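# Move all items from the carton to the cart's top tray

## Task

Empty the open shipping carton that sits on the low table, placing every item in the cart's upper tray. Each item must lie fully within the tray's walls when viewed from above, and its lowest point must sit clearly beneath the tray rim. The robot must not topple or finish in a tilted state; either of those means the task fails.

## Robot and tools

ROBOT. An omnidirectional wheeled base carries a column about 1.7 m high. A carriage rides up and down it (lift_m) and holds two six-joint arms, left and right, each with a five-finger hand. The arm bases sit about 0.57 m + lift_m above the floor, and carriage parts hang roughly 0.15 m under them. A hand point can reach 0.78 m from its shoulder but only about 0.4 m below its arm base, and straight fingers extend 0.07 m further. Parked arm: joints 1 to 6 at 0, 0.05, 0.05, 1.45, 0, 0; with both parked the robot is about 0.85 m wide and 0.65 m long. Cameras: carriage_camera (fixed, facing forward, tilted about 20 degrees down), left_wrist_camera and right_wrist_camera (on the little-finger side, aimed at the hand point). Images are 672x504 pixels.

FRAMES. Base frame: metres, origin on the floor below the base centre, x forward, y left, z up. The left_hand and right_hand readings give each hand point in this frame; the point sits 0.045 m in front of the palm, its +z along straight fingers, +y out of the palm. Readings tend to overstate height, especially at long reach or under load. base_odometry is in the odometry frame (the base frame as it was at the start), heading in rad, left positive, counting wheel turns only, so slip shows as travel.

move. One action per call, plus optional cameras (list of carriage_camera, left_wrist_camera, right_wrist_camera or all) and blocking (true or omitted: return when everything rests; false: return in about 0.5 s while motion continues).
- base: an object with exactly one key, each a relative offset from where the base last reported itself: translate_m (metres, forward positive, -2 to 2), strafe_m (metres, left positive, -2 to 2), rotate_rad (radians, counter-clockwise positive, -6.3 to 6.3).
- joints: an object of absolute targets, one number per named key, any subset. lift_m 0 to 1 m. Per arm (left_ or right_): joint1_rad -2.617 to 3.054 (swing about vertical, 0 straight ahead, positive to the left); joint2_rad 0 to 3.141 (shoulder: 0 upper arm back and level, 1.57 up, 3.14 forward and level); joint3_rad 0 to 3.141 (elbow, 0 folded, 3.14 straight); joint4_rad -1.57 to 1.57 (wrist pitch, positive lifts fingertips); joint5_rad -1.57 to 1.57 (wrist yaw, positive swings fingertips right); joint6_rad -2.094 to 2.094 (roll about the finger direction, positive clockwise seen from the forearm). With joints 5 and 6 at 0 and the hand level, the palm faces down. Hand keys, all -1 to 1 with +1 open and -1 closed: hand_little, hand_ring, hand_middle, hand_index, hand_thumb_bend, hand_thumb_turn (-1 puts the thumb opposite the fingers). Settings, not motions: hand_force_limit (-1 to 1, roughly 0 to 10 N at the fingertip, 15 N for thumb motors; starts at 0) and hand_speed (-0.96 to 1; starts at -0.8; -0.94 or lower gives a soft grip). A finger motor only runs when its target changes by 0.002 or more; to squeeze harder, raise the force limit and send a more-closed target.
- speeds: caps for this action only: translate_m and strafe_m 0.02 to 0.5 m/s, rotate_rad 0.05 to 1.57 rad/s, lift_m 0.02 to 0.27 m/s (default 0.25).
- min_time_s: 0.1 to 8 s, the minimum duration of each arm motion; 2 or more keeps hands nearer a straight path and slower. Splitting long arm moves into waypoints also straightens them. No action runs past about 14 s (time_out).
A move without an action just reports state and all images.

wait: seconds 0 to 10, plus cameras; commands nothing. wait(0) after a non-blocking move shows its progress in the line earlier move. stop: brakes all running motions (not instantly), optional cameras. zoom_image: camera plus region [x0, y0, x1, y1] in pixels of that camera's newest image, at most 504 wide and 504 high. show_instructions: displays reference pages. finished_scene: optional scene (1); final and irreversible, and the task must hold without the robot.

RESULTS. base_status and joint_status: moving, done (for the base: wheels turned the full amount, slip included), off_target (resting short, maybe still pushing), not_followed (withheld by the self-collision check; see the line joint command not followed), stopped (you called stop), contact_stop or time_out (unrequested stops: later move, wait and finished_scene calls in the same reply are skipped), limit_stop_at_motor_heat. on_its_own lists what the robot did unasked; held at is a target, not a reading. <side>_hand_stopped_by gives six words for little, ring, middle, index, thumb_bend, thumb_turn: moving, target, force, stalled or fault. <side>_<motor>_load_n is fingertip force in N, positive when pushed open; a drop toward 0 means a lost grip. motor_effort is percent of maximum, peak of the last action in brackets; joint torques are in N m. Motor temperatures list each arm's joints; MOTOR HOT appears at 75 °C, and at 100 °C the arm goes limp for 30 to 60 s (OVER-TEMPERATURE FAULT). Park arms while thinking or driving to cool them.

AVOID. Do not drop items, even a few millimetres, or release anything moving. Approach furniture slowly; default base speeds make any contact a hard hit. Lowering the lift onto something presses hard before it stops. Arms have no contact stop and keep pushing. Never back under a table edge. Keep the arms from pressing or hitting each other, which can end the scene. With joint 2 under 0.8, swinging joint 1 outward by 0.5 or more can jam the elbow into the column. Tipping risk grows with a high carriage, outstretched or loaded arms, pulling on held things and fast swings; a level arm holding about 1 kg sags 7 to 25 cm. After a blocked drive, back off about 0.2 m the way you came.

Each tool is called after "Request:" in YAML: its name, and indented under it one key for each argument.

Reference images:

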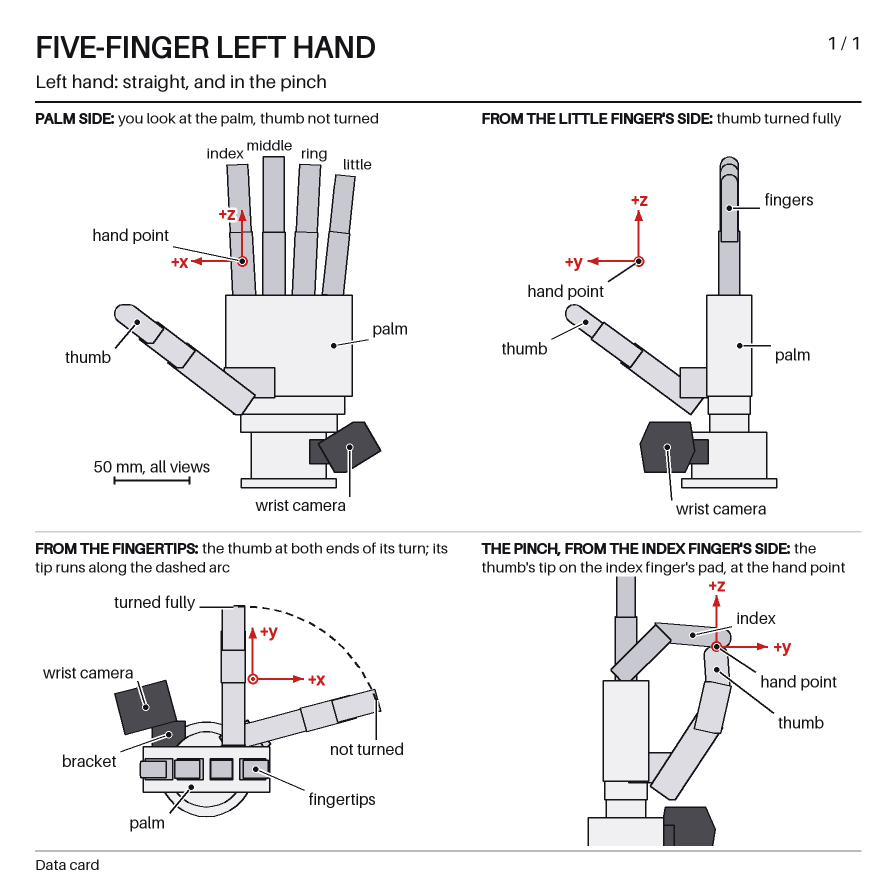

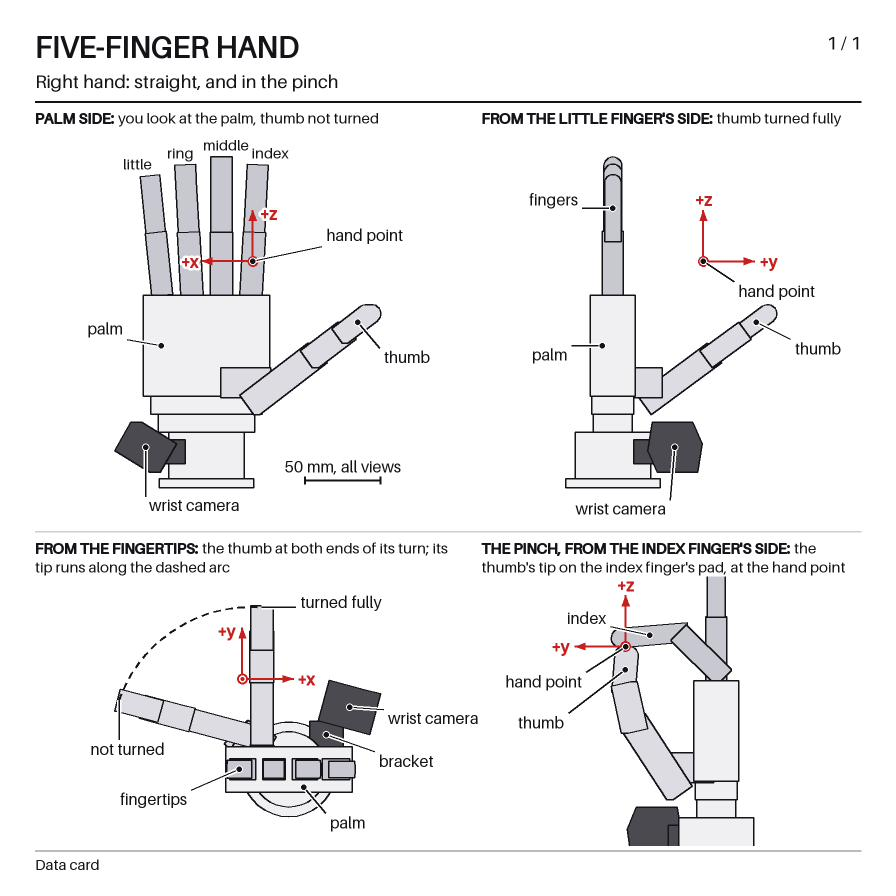

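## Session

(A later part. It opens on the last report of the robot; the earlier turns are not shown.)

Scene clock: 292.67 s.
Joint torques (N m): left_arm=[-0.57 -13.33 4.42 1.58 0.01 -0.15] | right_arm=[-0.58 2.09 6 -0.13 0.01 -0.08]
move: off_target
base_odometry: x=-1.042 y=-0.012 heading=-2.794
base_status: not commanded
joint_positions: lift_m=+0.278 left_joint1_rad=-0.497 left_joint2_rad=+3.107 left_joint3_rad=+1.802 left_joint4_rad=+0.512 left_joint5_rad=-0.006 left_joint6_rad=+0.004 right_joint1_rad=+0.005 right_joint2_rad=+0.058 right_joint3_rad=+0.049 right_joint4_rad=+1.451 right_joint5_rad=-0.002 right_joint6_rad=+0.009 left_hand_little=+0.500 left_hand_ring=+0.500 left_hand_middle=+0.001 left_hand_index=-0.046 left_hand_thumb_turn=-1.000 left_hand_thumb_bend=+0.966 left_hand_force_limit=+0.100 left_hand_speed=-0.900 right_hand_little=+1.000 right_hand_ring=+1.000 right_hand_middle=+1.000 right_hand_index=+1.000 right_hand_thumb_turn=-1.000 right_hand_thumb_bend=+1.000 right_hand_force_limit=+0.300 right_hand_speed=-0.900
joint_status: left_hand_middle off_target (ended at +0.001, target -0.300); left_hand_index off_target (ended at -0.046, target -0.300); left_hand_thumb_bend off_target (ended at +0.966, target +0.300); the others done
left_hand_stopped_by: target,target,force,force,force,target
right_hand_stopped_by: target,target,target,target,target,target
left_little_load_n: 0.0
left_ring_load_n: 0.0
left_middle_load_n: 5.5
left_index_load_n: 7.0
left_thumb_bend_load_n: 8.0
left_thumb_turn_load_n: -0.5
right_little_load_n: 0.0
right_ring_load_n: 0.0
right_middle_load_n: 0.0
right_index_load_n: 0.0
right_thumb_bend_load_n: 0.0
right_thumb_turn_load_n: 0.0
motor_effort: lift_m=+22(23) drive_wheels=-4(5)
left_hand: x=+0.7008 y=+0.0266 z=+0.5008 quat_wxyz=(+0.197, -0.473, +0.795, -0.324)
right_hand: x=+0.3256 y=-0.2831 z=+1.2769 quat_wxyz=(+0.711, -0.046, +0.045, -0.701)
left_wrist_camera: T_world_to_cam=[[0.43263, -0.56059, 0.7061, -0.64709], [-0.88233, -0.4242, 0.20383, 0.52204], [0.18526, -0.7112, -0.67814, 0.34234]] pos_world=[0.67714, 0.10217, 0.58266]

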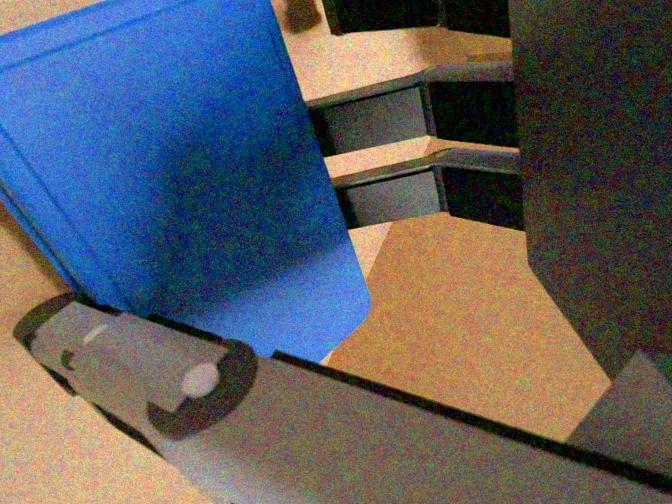

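Request:
move:
  joints: {"left_hand_force_limit":0.3,"left_hand_index":-0.35,"left_hand_middle":-0.35}

Request:
move:
  joints: {"lift_m":0.33}
  speeds: {"lift_m":0.03}
  cameras: ["left_wrist_camera","carriage_camera"]

Request:
zoom_image:
  camera: "carriage_camera"
  region: [200, 330, 400, 480]

Scene clock: 293.37 s.
Joint torques (N m): left_arm=[-0.57 -13.29 4.49 1.56 0.04 -0.15] | right_arm=[-0.59 2.11 6.01 -0.11 0.01 -0.09]
move: off_target
base_odometry: x=-1.042 y=-0.012 heading=-2.794
base_status: not commanded
joint_positions: lift_m=+0.278 left_joint1_rad=-0.497 left_joint2_rad=+3.107 left_joint3_rad=+1.802 left_joint4_rad=+0.512 left_joint5_rad=-0.006 left_joint6_rad=+0.004 right_joint1_rad=+0.005 right_joint2_rad=+0.058 right_joint3_rad=+0.049 right_joint4_rad=+1.451 right_joint5_rad=-0.002 right_joint6_rad=+0.009 left_hand_little=+0.500 left_hand_ring=+0.500 left_hand_middle=-0.006 left_hand_index=-0.046 left_hand_thumb_turn=-1.000 left_hand_thumb_bend=+0.966 left_hand_force_limit=+0.300 left_hand_speed=-0.900 right_hand_little=+1.000 right_hand_ring=+1.000 right_hand_middle=+1.000 right_hand_index=+1.000 right_hand_thumb_turn=-1.000 right_hand_thumb_bend=+1.000 right_hand_force_limit=+0.300 right_hand_speed=-0.900
joint_status: left_hand_middle off_target (ended at -0.006, target -0.350); left_hand_index off_target (ended at -0.046, target -0.350); the others done
left_hand_stopped_by: target,target,force,force,force,target
right_hand_stopped_by: target,target,target,target,target,target
left_little_load_n: 0.0
left_ring_load_n: 0.0
left_middle_load_n: 7.5
left_index_load_n: 6.5
left_thumb_bend_load_n: 8.5
left_thumb_turn_load_n: -0.5
right_little_load_n: 0.0
right_ring_load_n: 0.0
right_middle_load_n: 0.0
right_index_load_n: 0.0
right_thumb_bend_load_n: 0.0
right_thumb_turn_load_n: 0.0
motor_effort: lift_m=+23(23) drive_wheels=-4(4)
left_hand: x=+0.7008 y=+0.0266 z=+0.5008 quat_wxyz=(+0.197, -0.473, +0.795, -0.324)
right_hand: x=+0.3256 y=-0.2831 z=+1.2769 quat_wxyz=(+0.711, -0.046, +0.045, -0.701)
pictures: none

Scene clock: 295.40 s.
Joint torques (N m): left_arm=[-0.61 -13.41 4.52 1.6 0.01 -0.17] | right_arm=[-0.65 2.15 6.17 -0.13 0.01 -0.08]
move: done
base_odometry: x=-1.042 y=-0.012 heading=-2.794
base_status: not commanded
joint_positions: lift_m=+0.330 left_joint1_rad=-0.497 left_joint2_rad=+3.107 left_joint3_rad=+1.802 left_joint4_rad=+0.508 left_joint5_rad=-0.006 left_joint6_rad=+0.004 right_joint1_rad=+0.005 right_joint2_rad=+0.058 right_joint3_rad=+0.048 right_joint4_rad=+1.451 right_joint5_rad=-0.002 right_joint6_rad=+0.009 left_hand_little=+0.500 left_hand_ring=+0.500 left_hand_middle=-0.006 left_hand_index=-0.046 left_hand_thumb_turn=-1.000 left_hand_thumb_bend=+0.966 left_hand_force_limit=+0.300 left_hand_speed=-0.900 right_hand_little=+1.000 right_hand_ring=+1.000 right_hand_middle=+1.000 right_hand_index=+1.000 right_hand_thumb_turn=-1.000 right_hand_thumb_bend=+1.000 right_hand_force_limit=+0.300 right_hand_speed=-0.900
joint_status: all done
left_hand_stopped_by: target,target,force,force,force,target
right_hand_stopped_by: target,target,target,target,target,target
left_little_load_n: 0.0
left_ring_load_n: 0.0
left_middle_load_n: 7.5
left_index_load_n: 6.5
left_thumb_bend_load_n: 8.5
left_thumb_turn_load_n: -1.0
right_little_load_n: 0.0
right_ring_load_n: 0.0
right_middle_load_n: 0.0
right_index_load_n: 0.0
right_thumb_bend_load_n: 0.0
right_thumb_turn_load_n: 0.0
motor_effort: lift_m=+25(32) drive_wheels=-4(4)
left_hand: x=+0.7001 y=+0.0269 z=+0.5520 quat_wxyz=(+0.196, -0.473, +0.796, -0.323)
right_hand: x=+0.3258 y=-0.2831 z=+1.3285 quat_wxyz=(+0.711, -0.046, +0.045, -0.701)
pictures: carriage_camera, left_wrist_camera
carriage_camera: T_world_to_cam=[[0.00281, -0.99999, 0.00394, -0.00918], [-0.36541, -0.00469, -0.93083, 1.25591], [0.93084, 0.00117, -0.36542, 0.34529]] pos_world=[0.13754, -0.00369, 1.29525]
left_wrist_camera: T_world_to_cam=[[0.43473, -0.5618, 0.70384, -0.68296], [-0.88174, -0.42448, 0.20579, 0.50967], [0.18316, -0.71007, -0.67989, 0.37983]] pos_world=[0.67673, 0.10237, 0.63406]

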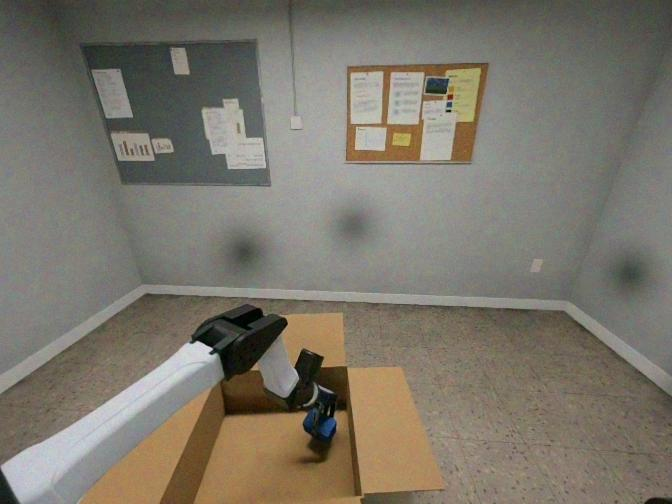

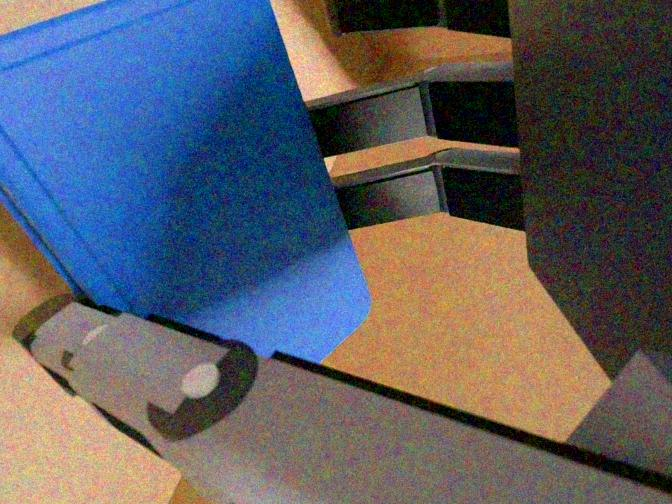

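Scaled by 2.520 from the camera's image (finer frame: 960x720).

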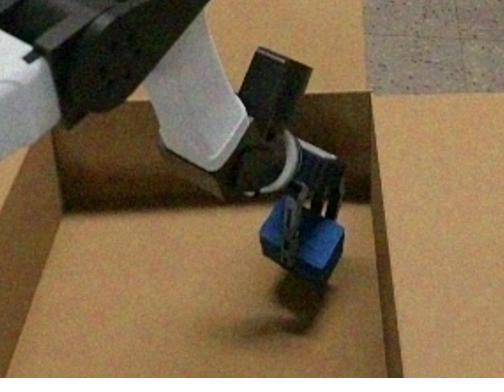

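Request:
move:
  joints: {"lift_m":0.56}
  speeds: {"lift_m":0.12}

Request:
move:
  joints: {"left_joint1_rad":0,"left_joint2_rad":1.0,"left_joint3_rad":0.8,"left_joint4_rad":-0.585}
  min_time_s: 4
  cameras: ["left_wrist_camera","carriage_camera"]

Scene clock: 298.10 s.
Joint torques (N m): left_arm=[-0.53 -13.75 4.51 1.62 0.03 -0.14] | right_arm=[-0.59 2.18 6.15 -0.11 0.01 -0.08]
move: done
base_odometry: x=-1.042 y=-0.012 heading=-2.794
base_status: not commanded
joint_positions: lift_m=+0.560 left_joint1_rad=-0.497 left_joint2_rad=+3.111 left_joint3_rad=+1.802 left_joint4_rad=+0.507 left_joint5_rad=-0.006 left_joint6_rad=+0.004 right_joint1_rad=+0.005 right_joint2_rad=+0.057 right_joint3_rad=+0.048 right_joint4_rad=+1.451 right_joint5_rad=-0.002 right_joint6_rad=+0.009 left_hand_little=+0.500 left_hand_ring=+0.500 left_hand_middle=-0.006 left_hand_index=-0.046 left_hand_thumb_turn=-1.000 left_hand_thumb_bend=+0.966 left_hand_force_limit=+0.300 left_hand_speed=-0.900 right_hand_little=+1.000 right_hand_ring=+1.000 right_hand_middle=+1.000 right_hand_index=+1.000 right_hand_thumb_turn=-1.000 right_hand_thumb_bend=+1.000 right_hand_force_limit=+0.300 right_hand_speed=-0.900
joint_status: all done
left_hand_stopped_by: target,target,force,force,force,target
right_hand_stopped_by: target,target,target,target,target,target
left_little_load_n: 0.0
left_ring_load_n: 0.0
left_middle_load_n: 7.5
left_index_load_n: 6.5
left_thumb_bend_load_n: 8.5
left_thumb_turn_load_n: -0.5
right_little_load_n: 0.0
right_ring_load_n: 0.0
right_middle_load_n: 0.0
right_index_load_n: 0.0
right_thumb_bend_load_n: 0.0
right_thumb_turn_load_n: 0.0
motor_effort: lift_m=+24(32) drive_wheels=+3(5)
left_hand: x=+0.6982 y=+0.0280 z=+0.7796 quat_wxyz=(+0.195, -0.474, +0.797, -0.320)
right_hand: x=+0.3256 y=-0.2831 z=+1.5586 quat_wxyz=(+0.711, -0.046, +0.045, -0.701)
pictures: none

Scene clock: 302.40 s.
Joint torques (N m): left_arm=[1.25 -3.73 5.12 1.56 0.02 -0.15] | right_arm=[-0.55 2.13 6.06 -0.13 0.02 -0.09]
move: done
base_odometry: x=-1.042 y=-0.012 heading=-2.794
base_status: not commanded
joint_positions: lift_m=+0.560 left_joint1_rad=-0.009 left_joint2_rad=+1.014 left_joint3_rad=+0.810 left_joint4_rad=-0.589 left_joint5_rad=-0.005 left_joint6_rad=+0.004 right_joint1_rad=+0.005 right_joint2_rad=+0.057 right_joint3_rad=+0.048 right_joint4_rad=+1.451 right_joint5_rad=-0.002 right_joint6_rad=+0.009 left_hand_little=+0.500 left_hand_ring=+0.500 left_hand_middle=-0.006 left_hand_index=-0.046 left_hand_thumb_turn=-1.000 left_hand_thumb_bend=+0.966 left_hand_force_limit=+0.300 left_hand_speed=-0.900 right_hand_little=+1.000 right_hand_ring=+1.000 right_hand_middle=+1.000 right_hand_index=+1.000 right_hand_thumb_turn=-1.000 right_hand_thumb_bend=+1.000 right_hand_force_limit=+0.300 right_hand_speed=-0.900
joint_status: all done
left_hand_stopped_by: target,target,force,force,force,target
right_hand_stopped_by: target,target,target,target,target,target
left_little_load_n: 0.0
left_ring_load_n: 0.0
left_middle_load_n: 7.5
left_index_load_n: 6.5
left_thumb_bend_load_n: 8.0
left_thumb_turn_load_n: -0.5
right_little_load_n: 0.0
right_ring_load_n: 0.0
right_middle_load_n: 0.0
right_index_load_n: 0.0
right_thumb_bend_load_n: 0.0
right_thumb_turn_load_n: 0.0
motor_effort: lift_m=+24(25) drive_wheels=-4(4)
left_hand: x=+0.5077 y=+0.2833 z=+1.2275 quat_wxyz=(+0.269, -0.651, +0.658, -0.267)
right_hand: x=+0.3256 y=-0.2831 z=+1.5586 quat_wxyz=(+0.711, -0.046, +0.045, -0.701)
pictures: carriage_camera, left_wrist_camera
carriage_camera: T_world_to_cam=[[0.00281, -0.99999, 0.00394, -0.01009], [-0.36541, -0.00469, -0.93083, 1.47009], [0.93084, 0.00117, -0.36542, 0.42938]] pos_world=[0.13754, -0.00369, 1.52535]
left_wrist_camera: T_world_to_cam=[[0.6442, -0.29266, 0.70665, -1.11674], [-0.58124, -0.78785, 0.20358, 0.26284], [0.49716, -0.54188, -0.67764, 0.8465]] pos_world=[0.45133, 0.33896, 1.30926]

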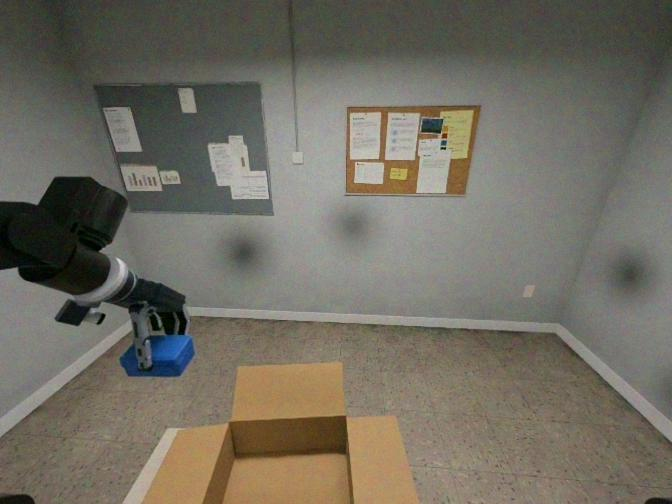

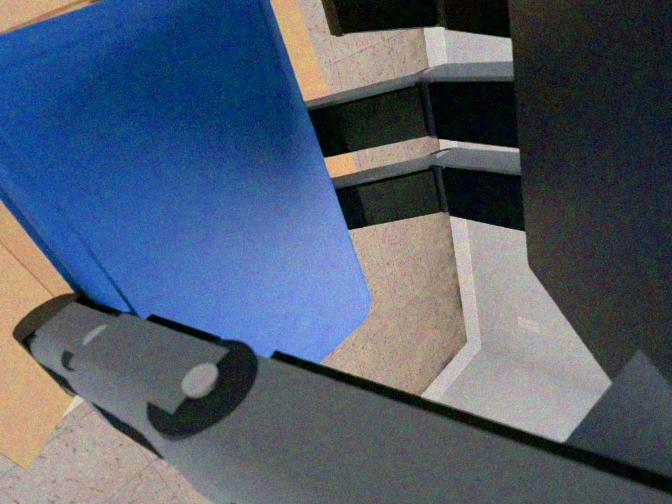

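Request:
move:
  base: {"translate_m":-0.55}
  speeds: {"translate_m":0.3}
  cameras: ["carriage_camera"]

Request:
zoom_image:
  camera: "carriage_camera"
  region: [200, 280, 450, 504]

Scene clock: 306.17 s.
Joint torques (N m): left_arm=[1.35 -3.41 5.31 1.61 0.03 -0.14] | right_arm=[-0.58 2.18 6.08 -0.11 0.02 -0.08]
move: done
base_odometry: x=-0.525 y=+0.175 heading=-2.794
base_status: done
joint_positions: lift_m=+0.560 left_joint1_rad=-0.009 left_joint2_rad=+1.011 left_joint3_rad=+0.809 left_joint4_rad=-0.595 left_joint5_rad=-0.005 left_joint6_rad=+0.004 right_joint1_rad=+0.005 right_joint2_rad=+0.057 right_joint3_rad=+0.048 right_joint4_rad=+1.450 right_joint5_rad=-0.002 right_joint6_rad=+0.009 left_hand_little=+0.500 left_hand_ring=+0.500 left_hand_middle=-0.006 left_hand_index=-0.046 left_hand_thumb_turn=-1.000 left_hand_thumb_bend=+0.966 left_hand_force_limit=+0.300 left_hand_speed=-0.900 right_hand_little=+1.000 right_hand_ring=+1.000 right_hand_middle=+1.000 right_hand_index=+1.000 right_hand_thumb_turn=-1.000 right_hand_thumb_bend=+1.000 right_hand_force_limit=+0.300 right_hand_speed=-0.900
joint_status: not commanded
left_hand_stopped_by: target,target,force,force,force,target
right_hand_stopped_by: target,target,target,target,target,target
left_little_load_n: 0.0
left_ring_load_n: 0.0
left_middle_load_n: 8.0
left_index_load_n: 6.5
left_thumb_bend_load_n: 8.0
left_thumb_turn_load_n: -0.5
right_little_load_n: 0.0
right_ring_load_n: 0.0
right_middle_load_n: 0.0
right_index_load_n: 0.0
right_thumb_bend_load_n: 0.0
right_thumb_turn_load_n: 0.0
motor_effort: lift_m=+24(25) drive_wheels=-1(19)
left_hand: x=+0.5059 y=+0.2833 z=+1.2267 quat_wxyz=(+0.268, -0.651, +0.658, -0.266)
right_hand: x=+0.3260 y=-0.2832 z=+1.5585 quat_wxyz=(+0.711, -0.047, +0.045, -0.701)
carriage_camera: T_world_to_cam=[[0.00281, -0.99999, 0.00394, -0.01009], [-0.36541, -0.00469, -0.93083, 1.47009], [0.93084, 0.00117, -0.36542, 0.42938]] pos_world=[0.13754, -0.00369, 1.52535]

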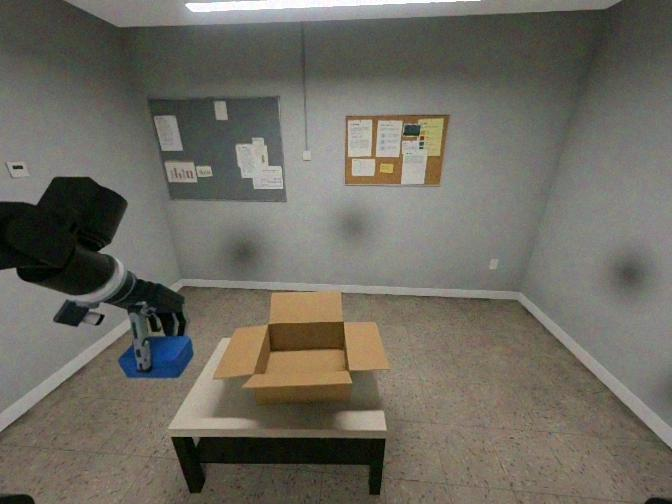

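Scaled by 2.016 from the camera's image (finer frame: 960x720).

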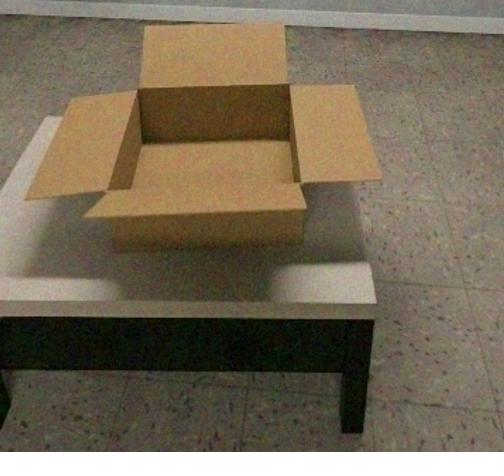

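Request:
move:
  base: {"translate_m":0.35}
  joints: {"right_joint2_rad":1.8,"right_joint3_rad":1.6,"right_joint4_rad":-1.0}
  speeds: {"translate_m":0.3}
  min_time_s: 2.5
  cameras: ["right_wrist_camera","carriage_camera"]

Scene clock: 311.33 s.
Joint torques (N m): left_arm=[1.29 -3.03 5.49 1.6 0.01 -0.14] | right_arm=[-0.62 -6.11 9.59 0.64 0.01 -0.09]
move: done
base_odometry: x=-0.854 y=+0.057 heading=-2.795
base_status: done
joint_positions: lift_m=+0.560 left_joint1_rad=-0.009 left_joint2_rad=+1.007 left_joint3_rad=+0.806 left_joint4_rad=-0.597 left_joint5_rad=-0.005 left_joint6_rad=+0.004 right_joint1_rad=+0.005 right_joint2_rad=+1.785 right_joint3_rad=+1.574 right_joint4_rad=-0.986 right_joint5_rad=-0.001 right_joint6_rad=+0.009 left_hand_little=+0.500 left_hand_ring=+0.500 left_hand_middle=-0.006 left_hand_index=-0.046 left_hand_thumb_turn=-1.000 left_hand_thumb_bend=+0.966 left_hand_force_limit=+0.300 left_hand_speed=-0.900 right_hand_little=+1.000 right_hand_ring=+1.000 right_hand_middle=+1.000 right_hand_index=+1.000 right_hand_thumb_turn=-1.000 right_hand_thumb_bend=+1.000 right_hand_force_limit=+0.300 right_hand_speed=-0.900
joint_status: all done
left_hand_stopped_by: target,target,force,force,force,target
right_hand_stopped_by: target,target,target,target,target,target
left_little_load_n: 0.0
left_ring_load_n: 0.0
left_middle_load_n: 7.5
left_index_load_n: 6.5
left_thumb_bend_load_n: 8.0
left_thumb_turn_load_n: -0.5
right_little_load_n: 0.0
right_ring_load_n: 0.0
right_middle_load_n: 0.0
right_index_load_n: 0.0
right_thumb_bend_load_n: 0.0
right_thumb_turn_load_n: 0.0
motor_effort: lift_m=+23(25) drive_wheels=-5(21)
left_hand: x=+0.5049 y=+0.2833 z=+1.2262 quat_wxyz=(+0.268, -0.651, +0.659, -0.265)
right_hand: x=+0.6001 y=-0.2819 z=+1.2210 quat_wxyz=(+0.132, -0.694, +0.696, -0.130)
pictures: carriage_camera, right_wrist_camera
carriage_camera: T_world_to_cam=[[0.00281, -0.99999, 0.00394, -0.01009], [-0.36541, -0.00469, -0.93083, 1.47009], [0.93084, 0.00117, -0.36542, 0.42938]] pos_world=[0.13754, -0.00369, 1.52535]
right_wrist_camera: T_world_to_cam=[[-0.90233, -0.18486, -0.3894, 0.97452], [-0.34512, 0.85107, 0.39569, -0.03042], [0.25826, 0.49143, -0.83174, 1.11769]] pos_world=[0.58019, -0.34324, 1.32114]

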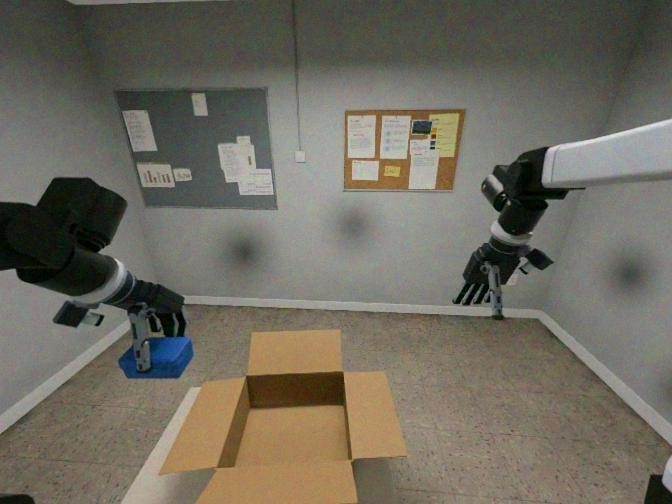

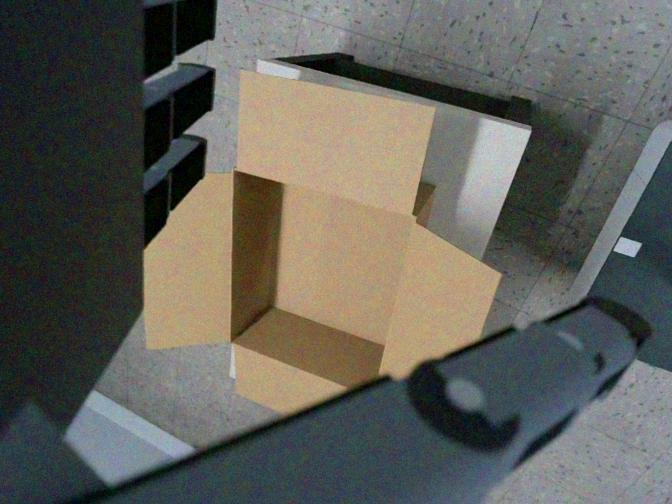

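Request:
move:
  base: {"translate_m":-0.35}
  joints: {"right_joint2_rad":0.05,"right_joint3_rad":0.05,"right_joint4_rad":1.45}
  speeds: {"translate_m":0.3}
  min_time_s: 2.5

Request:
move:
  base: {"rotate_rad":3.082}
  speeds: {"rotate_rad":0.7}
  cameras: ["carriage_camera"]

Scene clock: 314.60 s.
Joint torques (N m): left_arm=[1.32 -2.96 5.48 1.67 0.01 -0.15] | right_arm=[-0.54 1.77 5.12 0.05 -0.01 -0.09]
move: done
base_odometry: x=-0.525 y=+0.176 heading=-2.795
base_status: done
joint_positions: lift_m=+0.560 left_joint1_rad=-0.009 left_joint2_rad=+1.006 left_joint3_rad=+0.806 left_joint4_rad=-0.601 left_joint5_rad=-0.005 left_joint6_rad=+0.004 right_joint1_rad=+0.005 right_joint2_rad=+0.060 right_joint3_rad=+0.057 right_joint4_rad=+1.434 right_joint5_rad=-0.001 right_joint6_rad=+0.009 left_hand_little=+0.500 left_hand_ring=+0.500 left_hand_middle=-0.006 left_hand_index=-0.046 left_hand_thumb_turn=-1.000 left_hand_thumb_bend=+0.966 left_hand_force_limit=+0.300 left_hand_speed=-0.900 right_hand_little=+1.000 right_hand_ring=+1.000 right_hand_middle=+1.000 right_hand_index=+1.000 right_hand_thumb_turn=-1.000 right_hand_thumb_bend=+1.000 right_hand_force_limit=+0.300 right_hand_speed=-0.900
joint_status: all done
left_hand_stopped_by: target,target,force,force,force,target
right_hand_stopped_by: target,target,target,target,target,target
left_little_load_n: 0.0
left_ring_load_n: 0.0
left_middle_load_n: 8.0
left_index_load_n: 6.5
left_thumb_bend_load_n: 8.0
left_thumb_turn_load_n: -0.5
right_little_load_n: 0.0
right_ring_load_n: 0.0
right_middle_load_n: 0.0
right_index_load_n: 0.0
right_thumb_bend_load_n: 0.0
right_thumb_turn_load_n: 0.0
motor_effort: lift_m=+23(25) drive_wheels=-1(21)
left_hand: x=+0.5038 y=+0.2832 z=+1.2257 quat_wxyz=(+0.266, -0.652, +0.659, -0.264)
right_hand: x=+0.3281 y=-0.2833 z=+1.5599 quat_wxyz=(+0.710, -0.050, +0.049, -0.701)
pictures: none

Scene clock: 320.17 s.
Joint torques (N m): left_arm=[1.18 -3.08 5.52 1.64 0 -0.16] | right_arm=[-0.51 1.83 5.14 0.01 0 -0.08]
move: done
base_odometry: x=-0.525 y=+0.176 heading=+0.287
base_status: done
joint_positions: lift_m=+0.560 left_joint1_rad=-0.009 left_joint2_rad=+1.006 left_joint3_rad=+0.806 left_joint4_rad=-0.600 left_joint5_rad=-0.004 left_joint6_rad=+0.004 right_joint1_rad=+0.005 right_joint2_rad=+0.060 right_joint3_rad=+0.057 right_joint4_rad=+1.440 right_joint5_rad=-0.001 right_joint6_rad=+0.009 left_hand_little=+0.500 left_hand_ring=+0.500 left_hand_middle=-0.006 left_hand_index=-0.046 left_hand_thumb_turn=-1.000 left_hand_thumb_bend=+0.966 left_hand_force_limit=+0.300 left_hand_speed=-0.900 right_hand_little=+1.000 right_hand_ring=+1.000 right_hand_middle=+1.000 right_hand_index=+1.000 right_hand_thumb_turn=-1.000 right_hand_thumb_bend=+1.000 right_hand_force_limit=+0.300 right_hand_speed=-0.900
joint_status: not commanded
left_hand_stopped_by: target,target,force,force,force,target
right_hand_stopped_by: target,target,target,target,target,target
left_little_load_n: 0.0
left_ring_load_n: 0.0
left_middle_load_n: 7.0
left_index_load_n: 6.5
left_thumb_bend_load_n: 8.0
left_thumb_turn_load_n: -0.5
right_little_load_n: 0.0
right_ring_load_n: 0.0
right_middle_load_n: 0.0
right_index_load_n: -0.5
right_thumb_bend_load_n: 0.0
right_thumb_turn_load_n: 0.0
motor_effort: lift_m=+23(25) drive_wheels=+6(16)
left_hand: x=+0.5041 y=+0.2831 z=+1.2259 quat_wxyz=(+0.266, -0.652, +0.659, -0.265)
right_hand: x=+0.3266 y=-0.2835 z=+1.5605 quat_wxyz=(+0.710, -0.047, +0.047, -0.701)
carriage_camera: T_world_to_cam=[[0.00281, -0.99999, 0.00394, -0.01009], [-0.36541, -0.00469, -0.93083, 1.47009], [0.93084, 0.00117, -0.36542, 0.42938]] pos_world=[0.13754, -0.00369, 1.52535]

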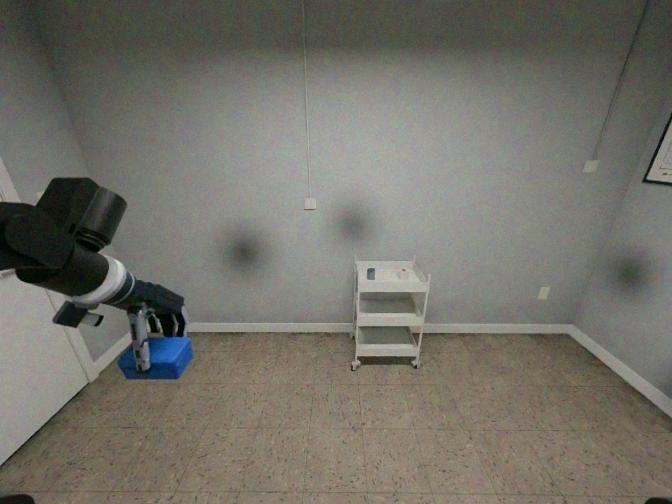

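Request:
move:
  base: {"strafe_m":-0.373}
  speeds: {"strafe_m":0.25}

Request:
move:
  base: {"translate_m":0.8}
  speeds: {"translate_m":0.3}
  joints: {"lift_m":0.6}
  cameras: ["carriage_camera"]

Request:
zoom_image:
  camera: "carriage_camera"
  region: [230, 280, 450, 480]

Scene clock: 323.23 s.
Joint torques (N m): left_arm=[1.14 -2.92 5.53 1.64 0 -0.16] | right_arm=[-0.62 1.89 5.23 -0.02 -0.01 -0.08]
move: done
base_odometry: x=-0.419 y=-0.182 heading=+0.287
base_status: done
joint_positions: lift_m=+0.560 left_joint1_rad=-0.008 left_joint2_rad=+1.006 left_joint3_rad=+0.806 left_joint4_rad=-0.600 left_joint5_rad=-0.004 left_joint6_rad=+0.004 right_joint1_rad=+0.004 right_joint2_rad=+0.060 right_joint3_rad=+0.057 right_joint4_rad=+1.440 right_joint5_rad=-0.001 right_joint6_rad=+0.009 left_hand_little=+0.500 left_hand_ring=+0.500 left_hand_middle=-0.006 left_hand_index=-0.046 left_hand_thumb_turn=-1.000 left_hand_thumb_bend=+0.966 left_hand_force_limit=+0.300 left_hand_speed=-0.900 right_hand_little=+1.000 right_hand_ring=+1.000 right_hand_middle=+1.000 right_hand_index=+1.000 right_hand_thumb_turn=-1.000 right_hand_thumb_bend=+1.000 right_hand_force_limit=+0.300 right_hand_speed=-0.900
joint_status: not commanded
left_hand_stopped_by: target,target,force,force,force,target
right_hand_stopped_by: target,target,target,target,target,target
left_little_load_n: 0.0
left_ring_load_n: 0.0
left_middle_load_n: 7.5
left_index_load_n: 7.0
left_thumb_bend_load_n: 8.5
left_thumb_turn_load_n: -0.5
right_little_load_n: 0.0
right_ring_load_n: 0.0
right_middle_load_n: 0.0
right_index_load_n: 0.0
right_thumb_bend_load_n: 0.5
right_thumb_turn_load_n: 0.0
motor_effort: lift_m=+24(25) drive_wheels=-8(21)
left_hand: x=+0.5041 y=+0.2832 z=+1.2259 quat_wxyz=(+0.266, -0.652, +0.659, -0.265)
right_hand: x=+0.3266 y=-0.2835 z=+1.5605 quat_wxyz=(+0.710, -0.047, +0.047, -0.701)
pictures: none

Scene clock: 327.40 s.
Joint torques (N m): left_arm=[1.13 -2.78 5.72 1.62 0.01 -0.15] | right_arm=[-0.4 2.19 5.76 -0.1 -0.04 -0.08]
move: done
base_odometry: x=+0.348 y=+0.044 heading=+0.287
base_status: done
joint_positions: lift_m=+0.600 left_joint1_rad=-0.008 left_joint2_rad=+1.004 left_joint3_rad=+0.803 left_joint4_rad=-0.597 left_joint5_rad=-0.004 left_joint6_rad=+0.004 right_joint1_rad=+0.004 right_joint2_rad=+0.057 right_joint3_rad=+0.051 right_joint4_rad=+1.447 right_joint5_rad=+0.000 right_joint6_rad=+0.009 left_hand_little=+0.500 left_hand_ring=+0.500 left_hand_middle=-0.006 left_hand_index=-0.046 left_hand_thumb_turn=-1.000 left_hand_thumb_bend=+0.966 left_hand_force_limit=+0.300 left_hand_speed=-0.900 right_hand_little=+1.000 right_hand_ring=+1.000 right_hand_middle=+1.000 right_hand_index=+1.000 right_hand_thumb_turn=-1.000 right_hand_thumb_bend=+1.000 right_hand_force_limit=+0.300 right_hand_speed=-0.900
joint_status: all done
left_hand_stopped_by: target,target,force,force,force,target
right_hand_stopped_by: target,target,target,target,target,target
left_little_load_n: 0.0
left_ring_load_n: 0.0
left_middle_load_n: 7.5
left_index_load_n: 7.0
left_thumb_bend_load_n: 8.5
left_thumb_turn_load_n: -0.5
right_little_load_n: 0.0
right_ring_load_n: 0.0
right_middle_load_n: 0.0
right_index_load_n: 0.0
right_thumb_bend_load_n: 0.0
right_thumb_turn_load_n: 0.0
motor_effort: lift_m=+23(31) drive_wheels=-6(21)
left_hand: x=+0.5041 y=+0.2832 z=+1.2658 quat_wxyz=(+0.267, -0.652, +0.659, -0.266)
right_hand: x=+0.3256 y=-0.2836 z=+1.5994 quat_wxyz=(+0.710, -0.046, +0.046, -0.701)
carriage_camera: T_world_to_cam=[[0.00281, -0.99999, 0.00394, -0.01025], [-0.36541, -0.00469, -0.93083, 1.50742], [0.93084, 0.00117, -0.36542, 0.44403]] pos_world=[0.13754, -0.00369, 1.56545]

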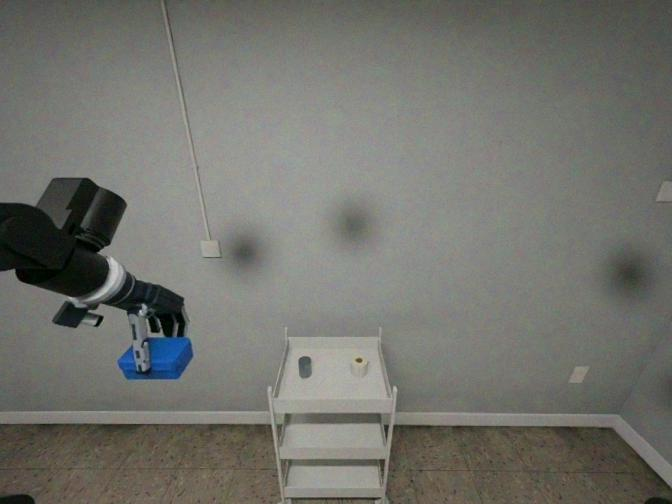

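Scaled by 2.291 from the camera's image (finer frame: 960x720).

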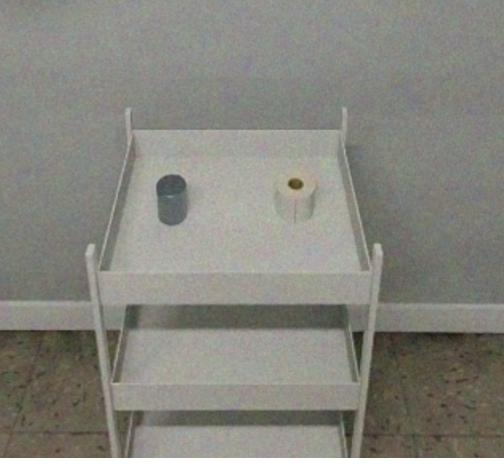

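Request:
move:
  base: {"strafe_m":-0.308}
  speeds: {"strafe_m":0.2}

Request:
move:
  base: {"translate_m":0.344}
  speeds: {"translate_m":0.15}
  cameras: ["carriage_camera","left_wrist_camera"]

Request:
zoom_image:
  camera: "carriage_camera"
  region: [100, 300, 350, 504]

Scene clock: 333.83 s.
Joint torques (N m): left_arm=[1.1 -2.8 5.71 1.62 -0.01 -0.15] | right_arm=[-0.4 2.29 5.75 -0.11 -0.03 -0.08]
move: done
base_odometry: x=+0.436 y=-0.251 heading=+0.287
base_status: done
joint_positions: lift_m=+0.600 left_joint1_rad=-0.008 left_joint2_rad=+1.004 left_joint3_rad=+0.803 left_joint4_rad=-0.597 left_joint5_rad=-0.003 left_joint6_rad=+0.004 right_joint1_rad=+0.004 right_joint2_rad=+0.057 right_joint3_rad=+0.051 right_joint4_rad=+1.448 right_joint5_rad=-0.001 right_joint6_rad=+0.009 left_hand_little=+0.500 left_hand_ring=+0.500 left_hand_middle=-0.006 left_hand_index=-0.046 left_hand_thumb_turn=-1.000 left_hand_thumb_bend=+0.966 left_hand_force_limit=+0.300 left_hand_speed=-0.900 right_hand_little=+1.000 right_hand_ring=+1.000 right_hand_middle=+1.000 right_hand_index=+1.000 right_hand_thumb_turn=-1.000 right_hand_thumb_bend=+1.000 right_hand_force_limit=+0.300 right_hand_speed=-0.900
joint_status: not commanded
left_hand_stopped_by: target,target,force,force,force,target
right_hand_stopped_by: target,target,target,target,target,target
left_little_load_n: 0.0
left_ring_load_n: 0.0
left_middle_load_n: 7.5
left_index_load_n: 6.5
left_thumb_bend_load_n: 8.0
left_thumb_turn_load_n: -0.5
right_little_load_n: 0.0
right_ring_load_n: -0.5
right_middle_load_n: 0.0
right_index_load_n: 0.0
right_thumb_bend_load_n: 0.0
right_thumb_turn_load_n: 0.0
motor_effort: lift_m=+24(24) drive_wheels=-3(14)
left_hand: x=+0.5041 y=+0.2832 z=+1.2658 quat_wxyz=(+0.267, -0.652, +0.659, -0.266)
right_hand: x=+0.3253 y=-0.2835 z=+1.5995 quat_wxyz=(+0.710, -0.045, +0.045, -0.701)
pictures: none

Scene clock: 337.13 s.
Joint torques (N m): left_arm=[1.2 -2.77 5.75 1.64 0 -0.15] | right_arm=[-0.47 2.26 5.68 -0.11 -0.02 -0.09]
move: done
base_odometry: x=+0.766 y=-0.154 heading=+0.287
base_status: done
joint_positions: lift_m=+0.600 left_joint1_rad=-0.008 left_joint2_rad=+1.004 left_joint3_rad=+0.803 left_joint4_rad=-0.598 left_joint5_rad=-0.003 left_joint6_rad=+0.004 right_joint1_rad=+0.004 right_joint2_rad=+0.057 right_joint3_rad=+0.051 right_joint4_rad=+1.450 right_joint5_rad=-0.001 right_joint6_rad=+0.009 left_hand_little=+0.500 left_hand_ring=+0.500 left_hand_middle=-0.006 left_hand_index=-0.046 left_hand_thumb_turn=-1.000 left_hand_thumb_bend=+0.966 left_hand_force_limit=+0.300 left_hand_speed=-0.900 right_hand_little=+1.000 right_hand_ring=+1.000 right_hand_middle=+1.000 right_hand_index=+1.000 right_hand_thumb_turn=-1.000 right_hand_thumb_bend=+1.000 right_hand_force_limit=+0.300 right_hand_speed=-0.900
joint_status: not commanded
left_hand_stopped_by: target,target,force,force,force,target
right_hand_stopped_by: target,target,target,target,target,target
left_little_load_n: 0.0
left_ring_load_n: 0.0
left_middle_load_n: 7.5
left_index_load_n: 6.5
left_thumb_bend_load_n: 8.5
left_thumb_turn_load_n: -0.5
right_little_load_n: 0.0
right_ring_load_n: 0.0
right_middle_load_n: 0.0
right_index_load_n: 0.0
right_thumb_bend_load_n: 0.0
right_thumb_turn_load_n: 0.0
motor_effort: lift_m=+22(25) drive_wheels=-5(14)
left_hand: x=+0.5039 y=+0.2832 z=+1.2657 quat_wxyz=(+0.266, -0.652, +0.659, -0.266)
right_hand: x=+0.3247 y=-0.2835 z=+1.5997 quat_wxyz=(+0.710, -0.045, +0.044, -0.701)
carriage_camera: T_world_to_cam=[[0.00281, -0.99999, 0.00394, -0.01025], [-0.36541, -0.00469, -0.93083, 1.50742], [0.93084, 0.00117, -0.36542, 0.44403]] pos_world=[0.13754, -0.00369, 1.56545]
left_wrist_camera: T_world_to_cam=[[0.64919, -0.29177, 0.70244, -1.13878], [-0.58004, -0.78731, 0.20904, 0.24518], [0.49205, -0.54316, -0.68035, 0.88057]] pos_world=[0.44821, 0.33905, 1.34777]

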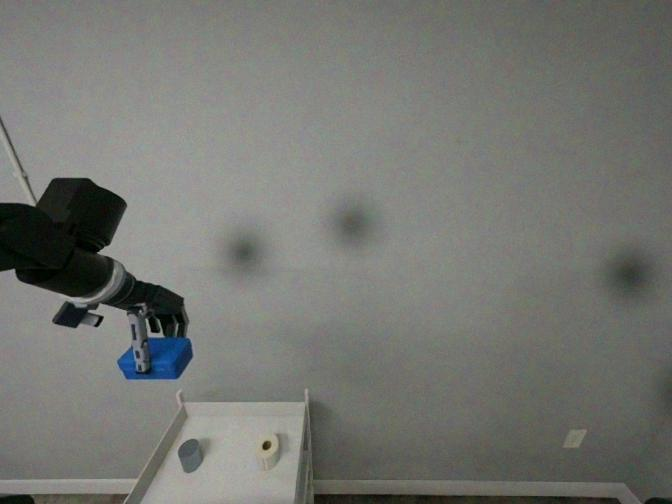

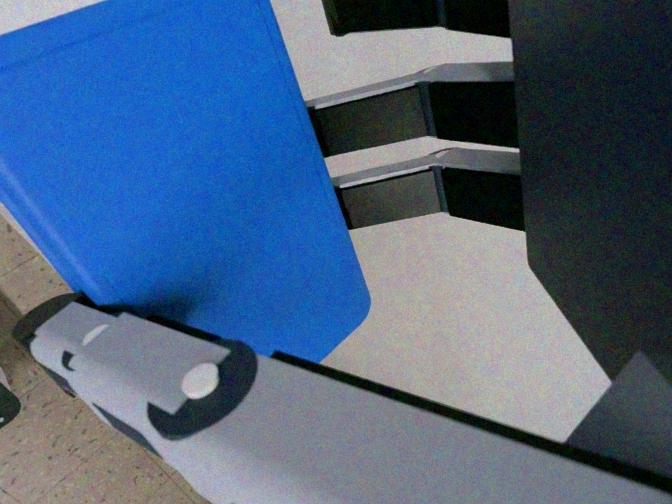

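Scaled by 2.016 from the camera's image (finer frame: 960x720).

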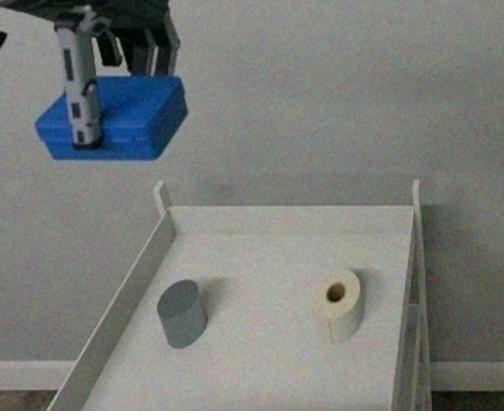

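Request:
move:
  joints: {"left_joint2_rad":3.002,"left_joint3_rad":1.586,"left_joint4_rad":0.643,"left_joint1_rad":0.0}
  min_time_s: 4
  cameras: ["left_wrist_camera","carriage_camera"]

Request:
zoom_image:
  camera: "carriage_camera"
  region: [100, 320, 350, 504]

Scene clock: 344.50 s.
Joint torques (N m): left_arm=[1.09 -12.08 4.93 1.69 -0.02 -0.14] | right_arm=[-0.49 2.29 5.76 -0.14 -0.02 -0.08]
move: done
base_odometry: x=+0.766 y=-0.154 heading=+0.287
base_status: not commanded
joint_positions: lift_m=+0.600 left_joint1_rad=-0.008 left_joint2_rad=+2.998 left_joint3_rad=+1.565 left_joint4_rad=+0.620 left_joint5_rad=-0.003 left_joint6_rad=+0.004 right_joint1_rad=+0.004 right_joint2_rad=+0.057 right_joint3_rad=+0.051 right_joint4_rad=+1.451 right_joint5_rad=-0.001 right_joint6_rad=+0.009 left_hand_little=+0.500 left_hand_ring=+0.500 left_hand_middle=-0.006 left_hand_index=-0.046 left_hand_thumb_turn=-1.000 left_hand_thumb_bend=+0.966 left_hand_force_limit=+0.300 left_hand_speed=-0.900 right_hand_little=+1.000 right_hand_ring=+1.000 right_hand_middle=+1.000 right_hand_index=+1.000 right_hand_thumb_turn=-1.000 right_hand_thumb_bend=+1.000 right_hand_force_limit=+0.300 right_hand_speed=-0.900
joint_status: all done
left_hand_stopped_by: target,target,force,force,force,target
right_hand_stopped_by: target,target,target,target,target,target
left_little_load_n: 0.0
left_ring_load_n: 0.0
left_middle_load_n: 7.5
left_index_load_n: 6.5
left_thumb_bend_load_n: 8.5
left_thumb_turn_load_n: -0.5
right_little_load_n: 0.0
right_ring_load_n: 0.0
right_middle_load_n: 0.0
right_index_load_n: 0.0
right_thumb_bend_load_n: 0.0
right_thumb_turn_load_n: 0.0
motor_effort: lift_m=+24(25) drive_wheels=-5(5)
left_hand: x=+0.7446 y=+0.2812 z=+0.8346 quat_wxyz=(+0.262, -0.653, +0.660, -0.261)
right_hand: x=+0.3246 y=-0.2835 z=+1.5998 quat_wxyz=(+0.710, -0.044, +0.044, -0.701)
pictures: carriage_camera, left_wrist_camera
carriage_camera: T_world_to_cam=[[0.00281, -0.99999, 0.00394, -0.01025], [-0.36541, -0.00469, -0.93083, 1.50742], [0.93084, 0.00117, -0.36542, 0.44403]] pos_world=[0.13754, -0.00369, 1.56545]
left_wrist_camera: T_world_to_cam=[[0.65882, -0.29191, 0.69336, -0.9924], [-0.57713, -0.78732, 0.21691, 0.46463], [0.48258, -0.54307, -0.68716, 0.48047]] pos_world=[0.69009, 0.33705, 0.91747]

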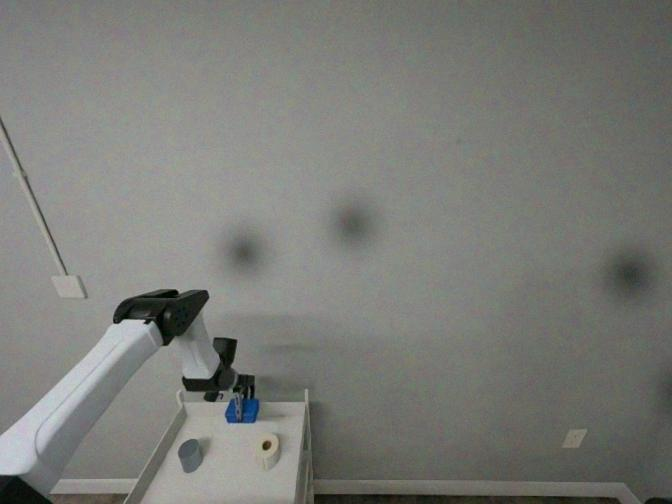

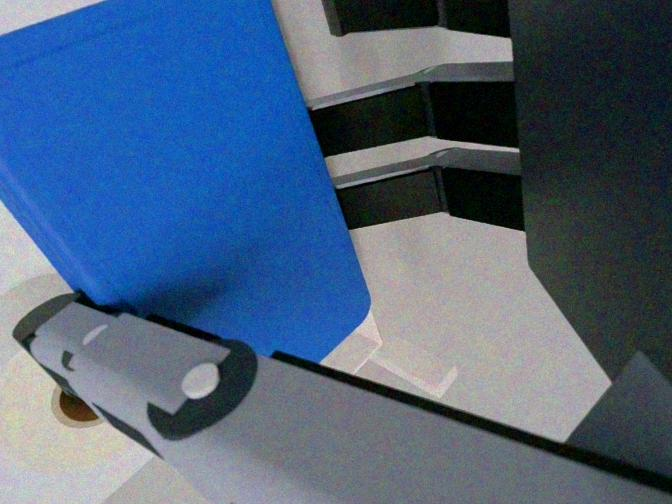

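Scaled by 2.016 from the camera's image (finer frame: 960x720).

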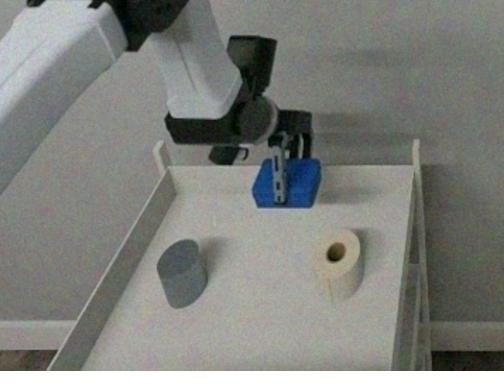

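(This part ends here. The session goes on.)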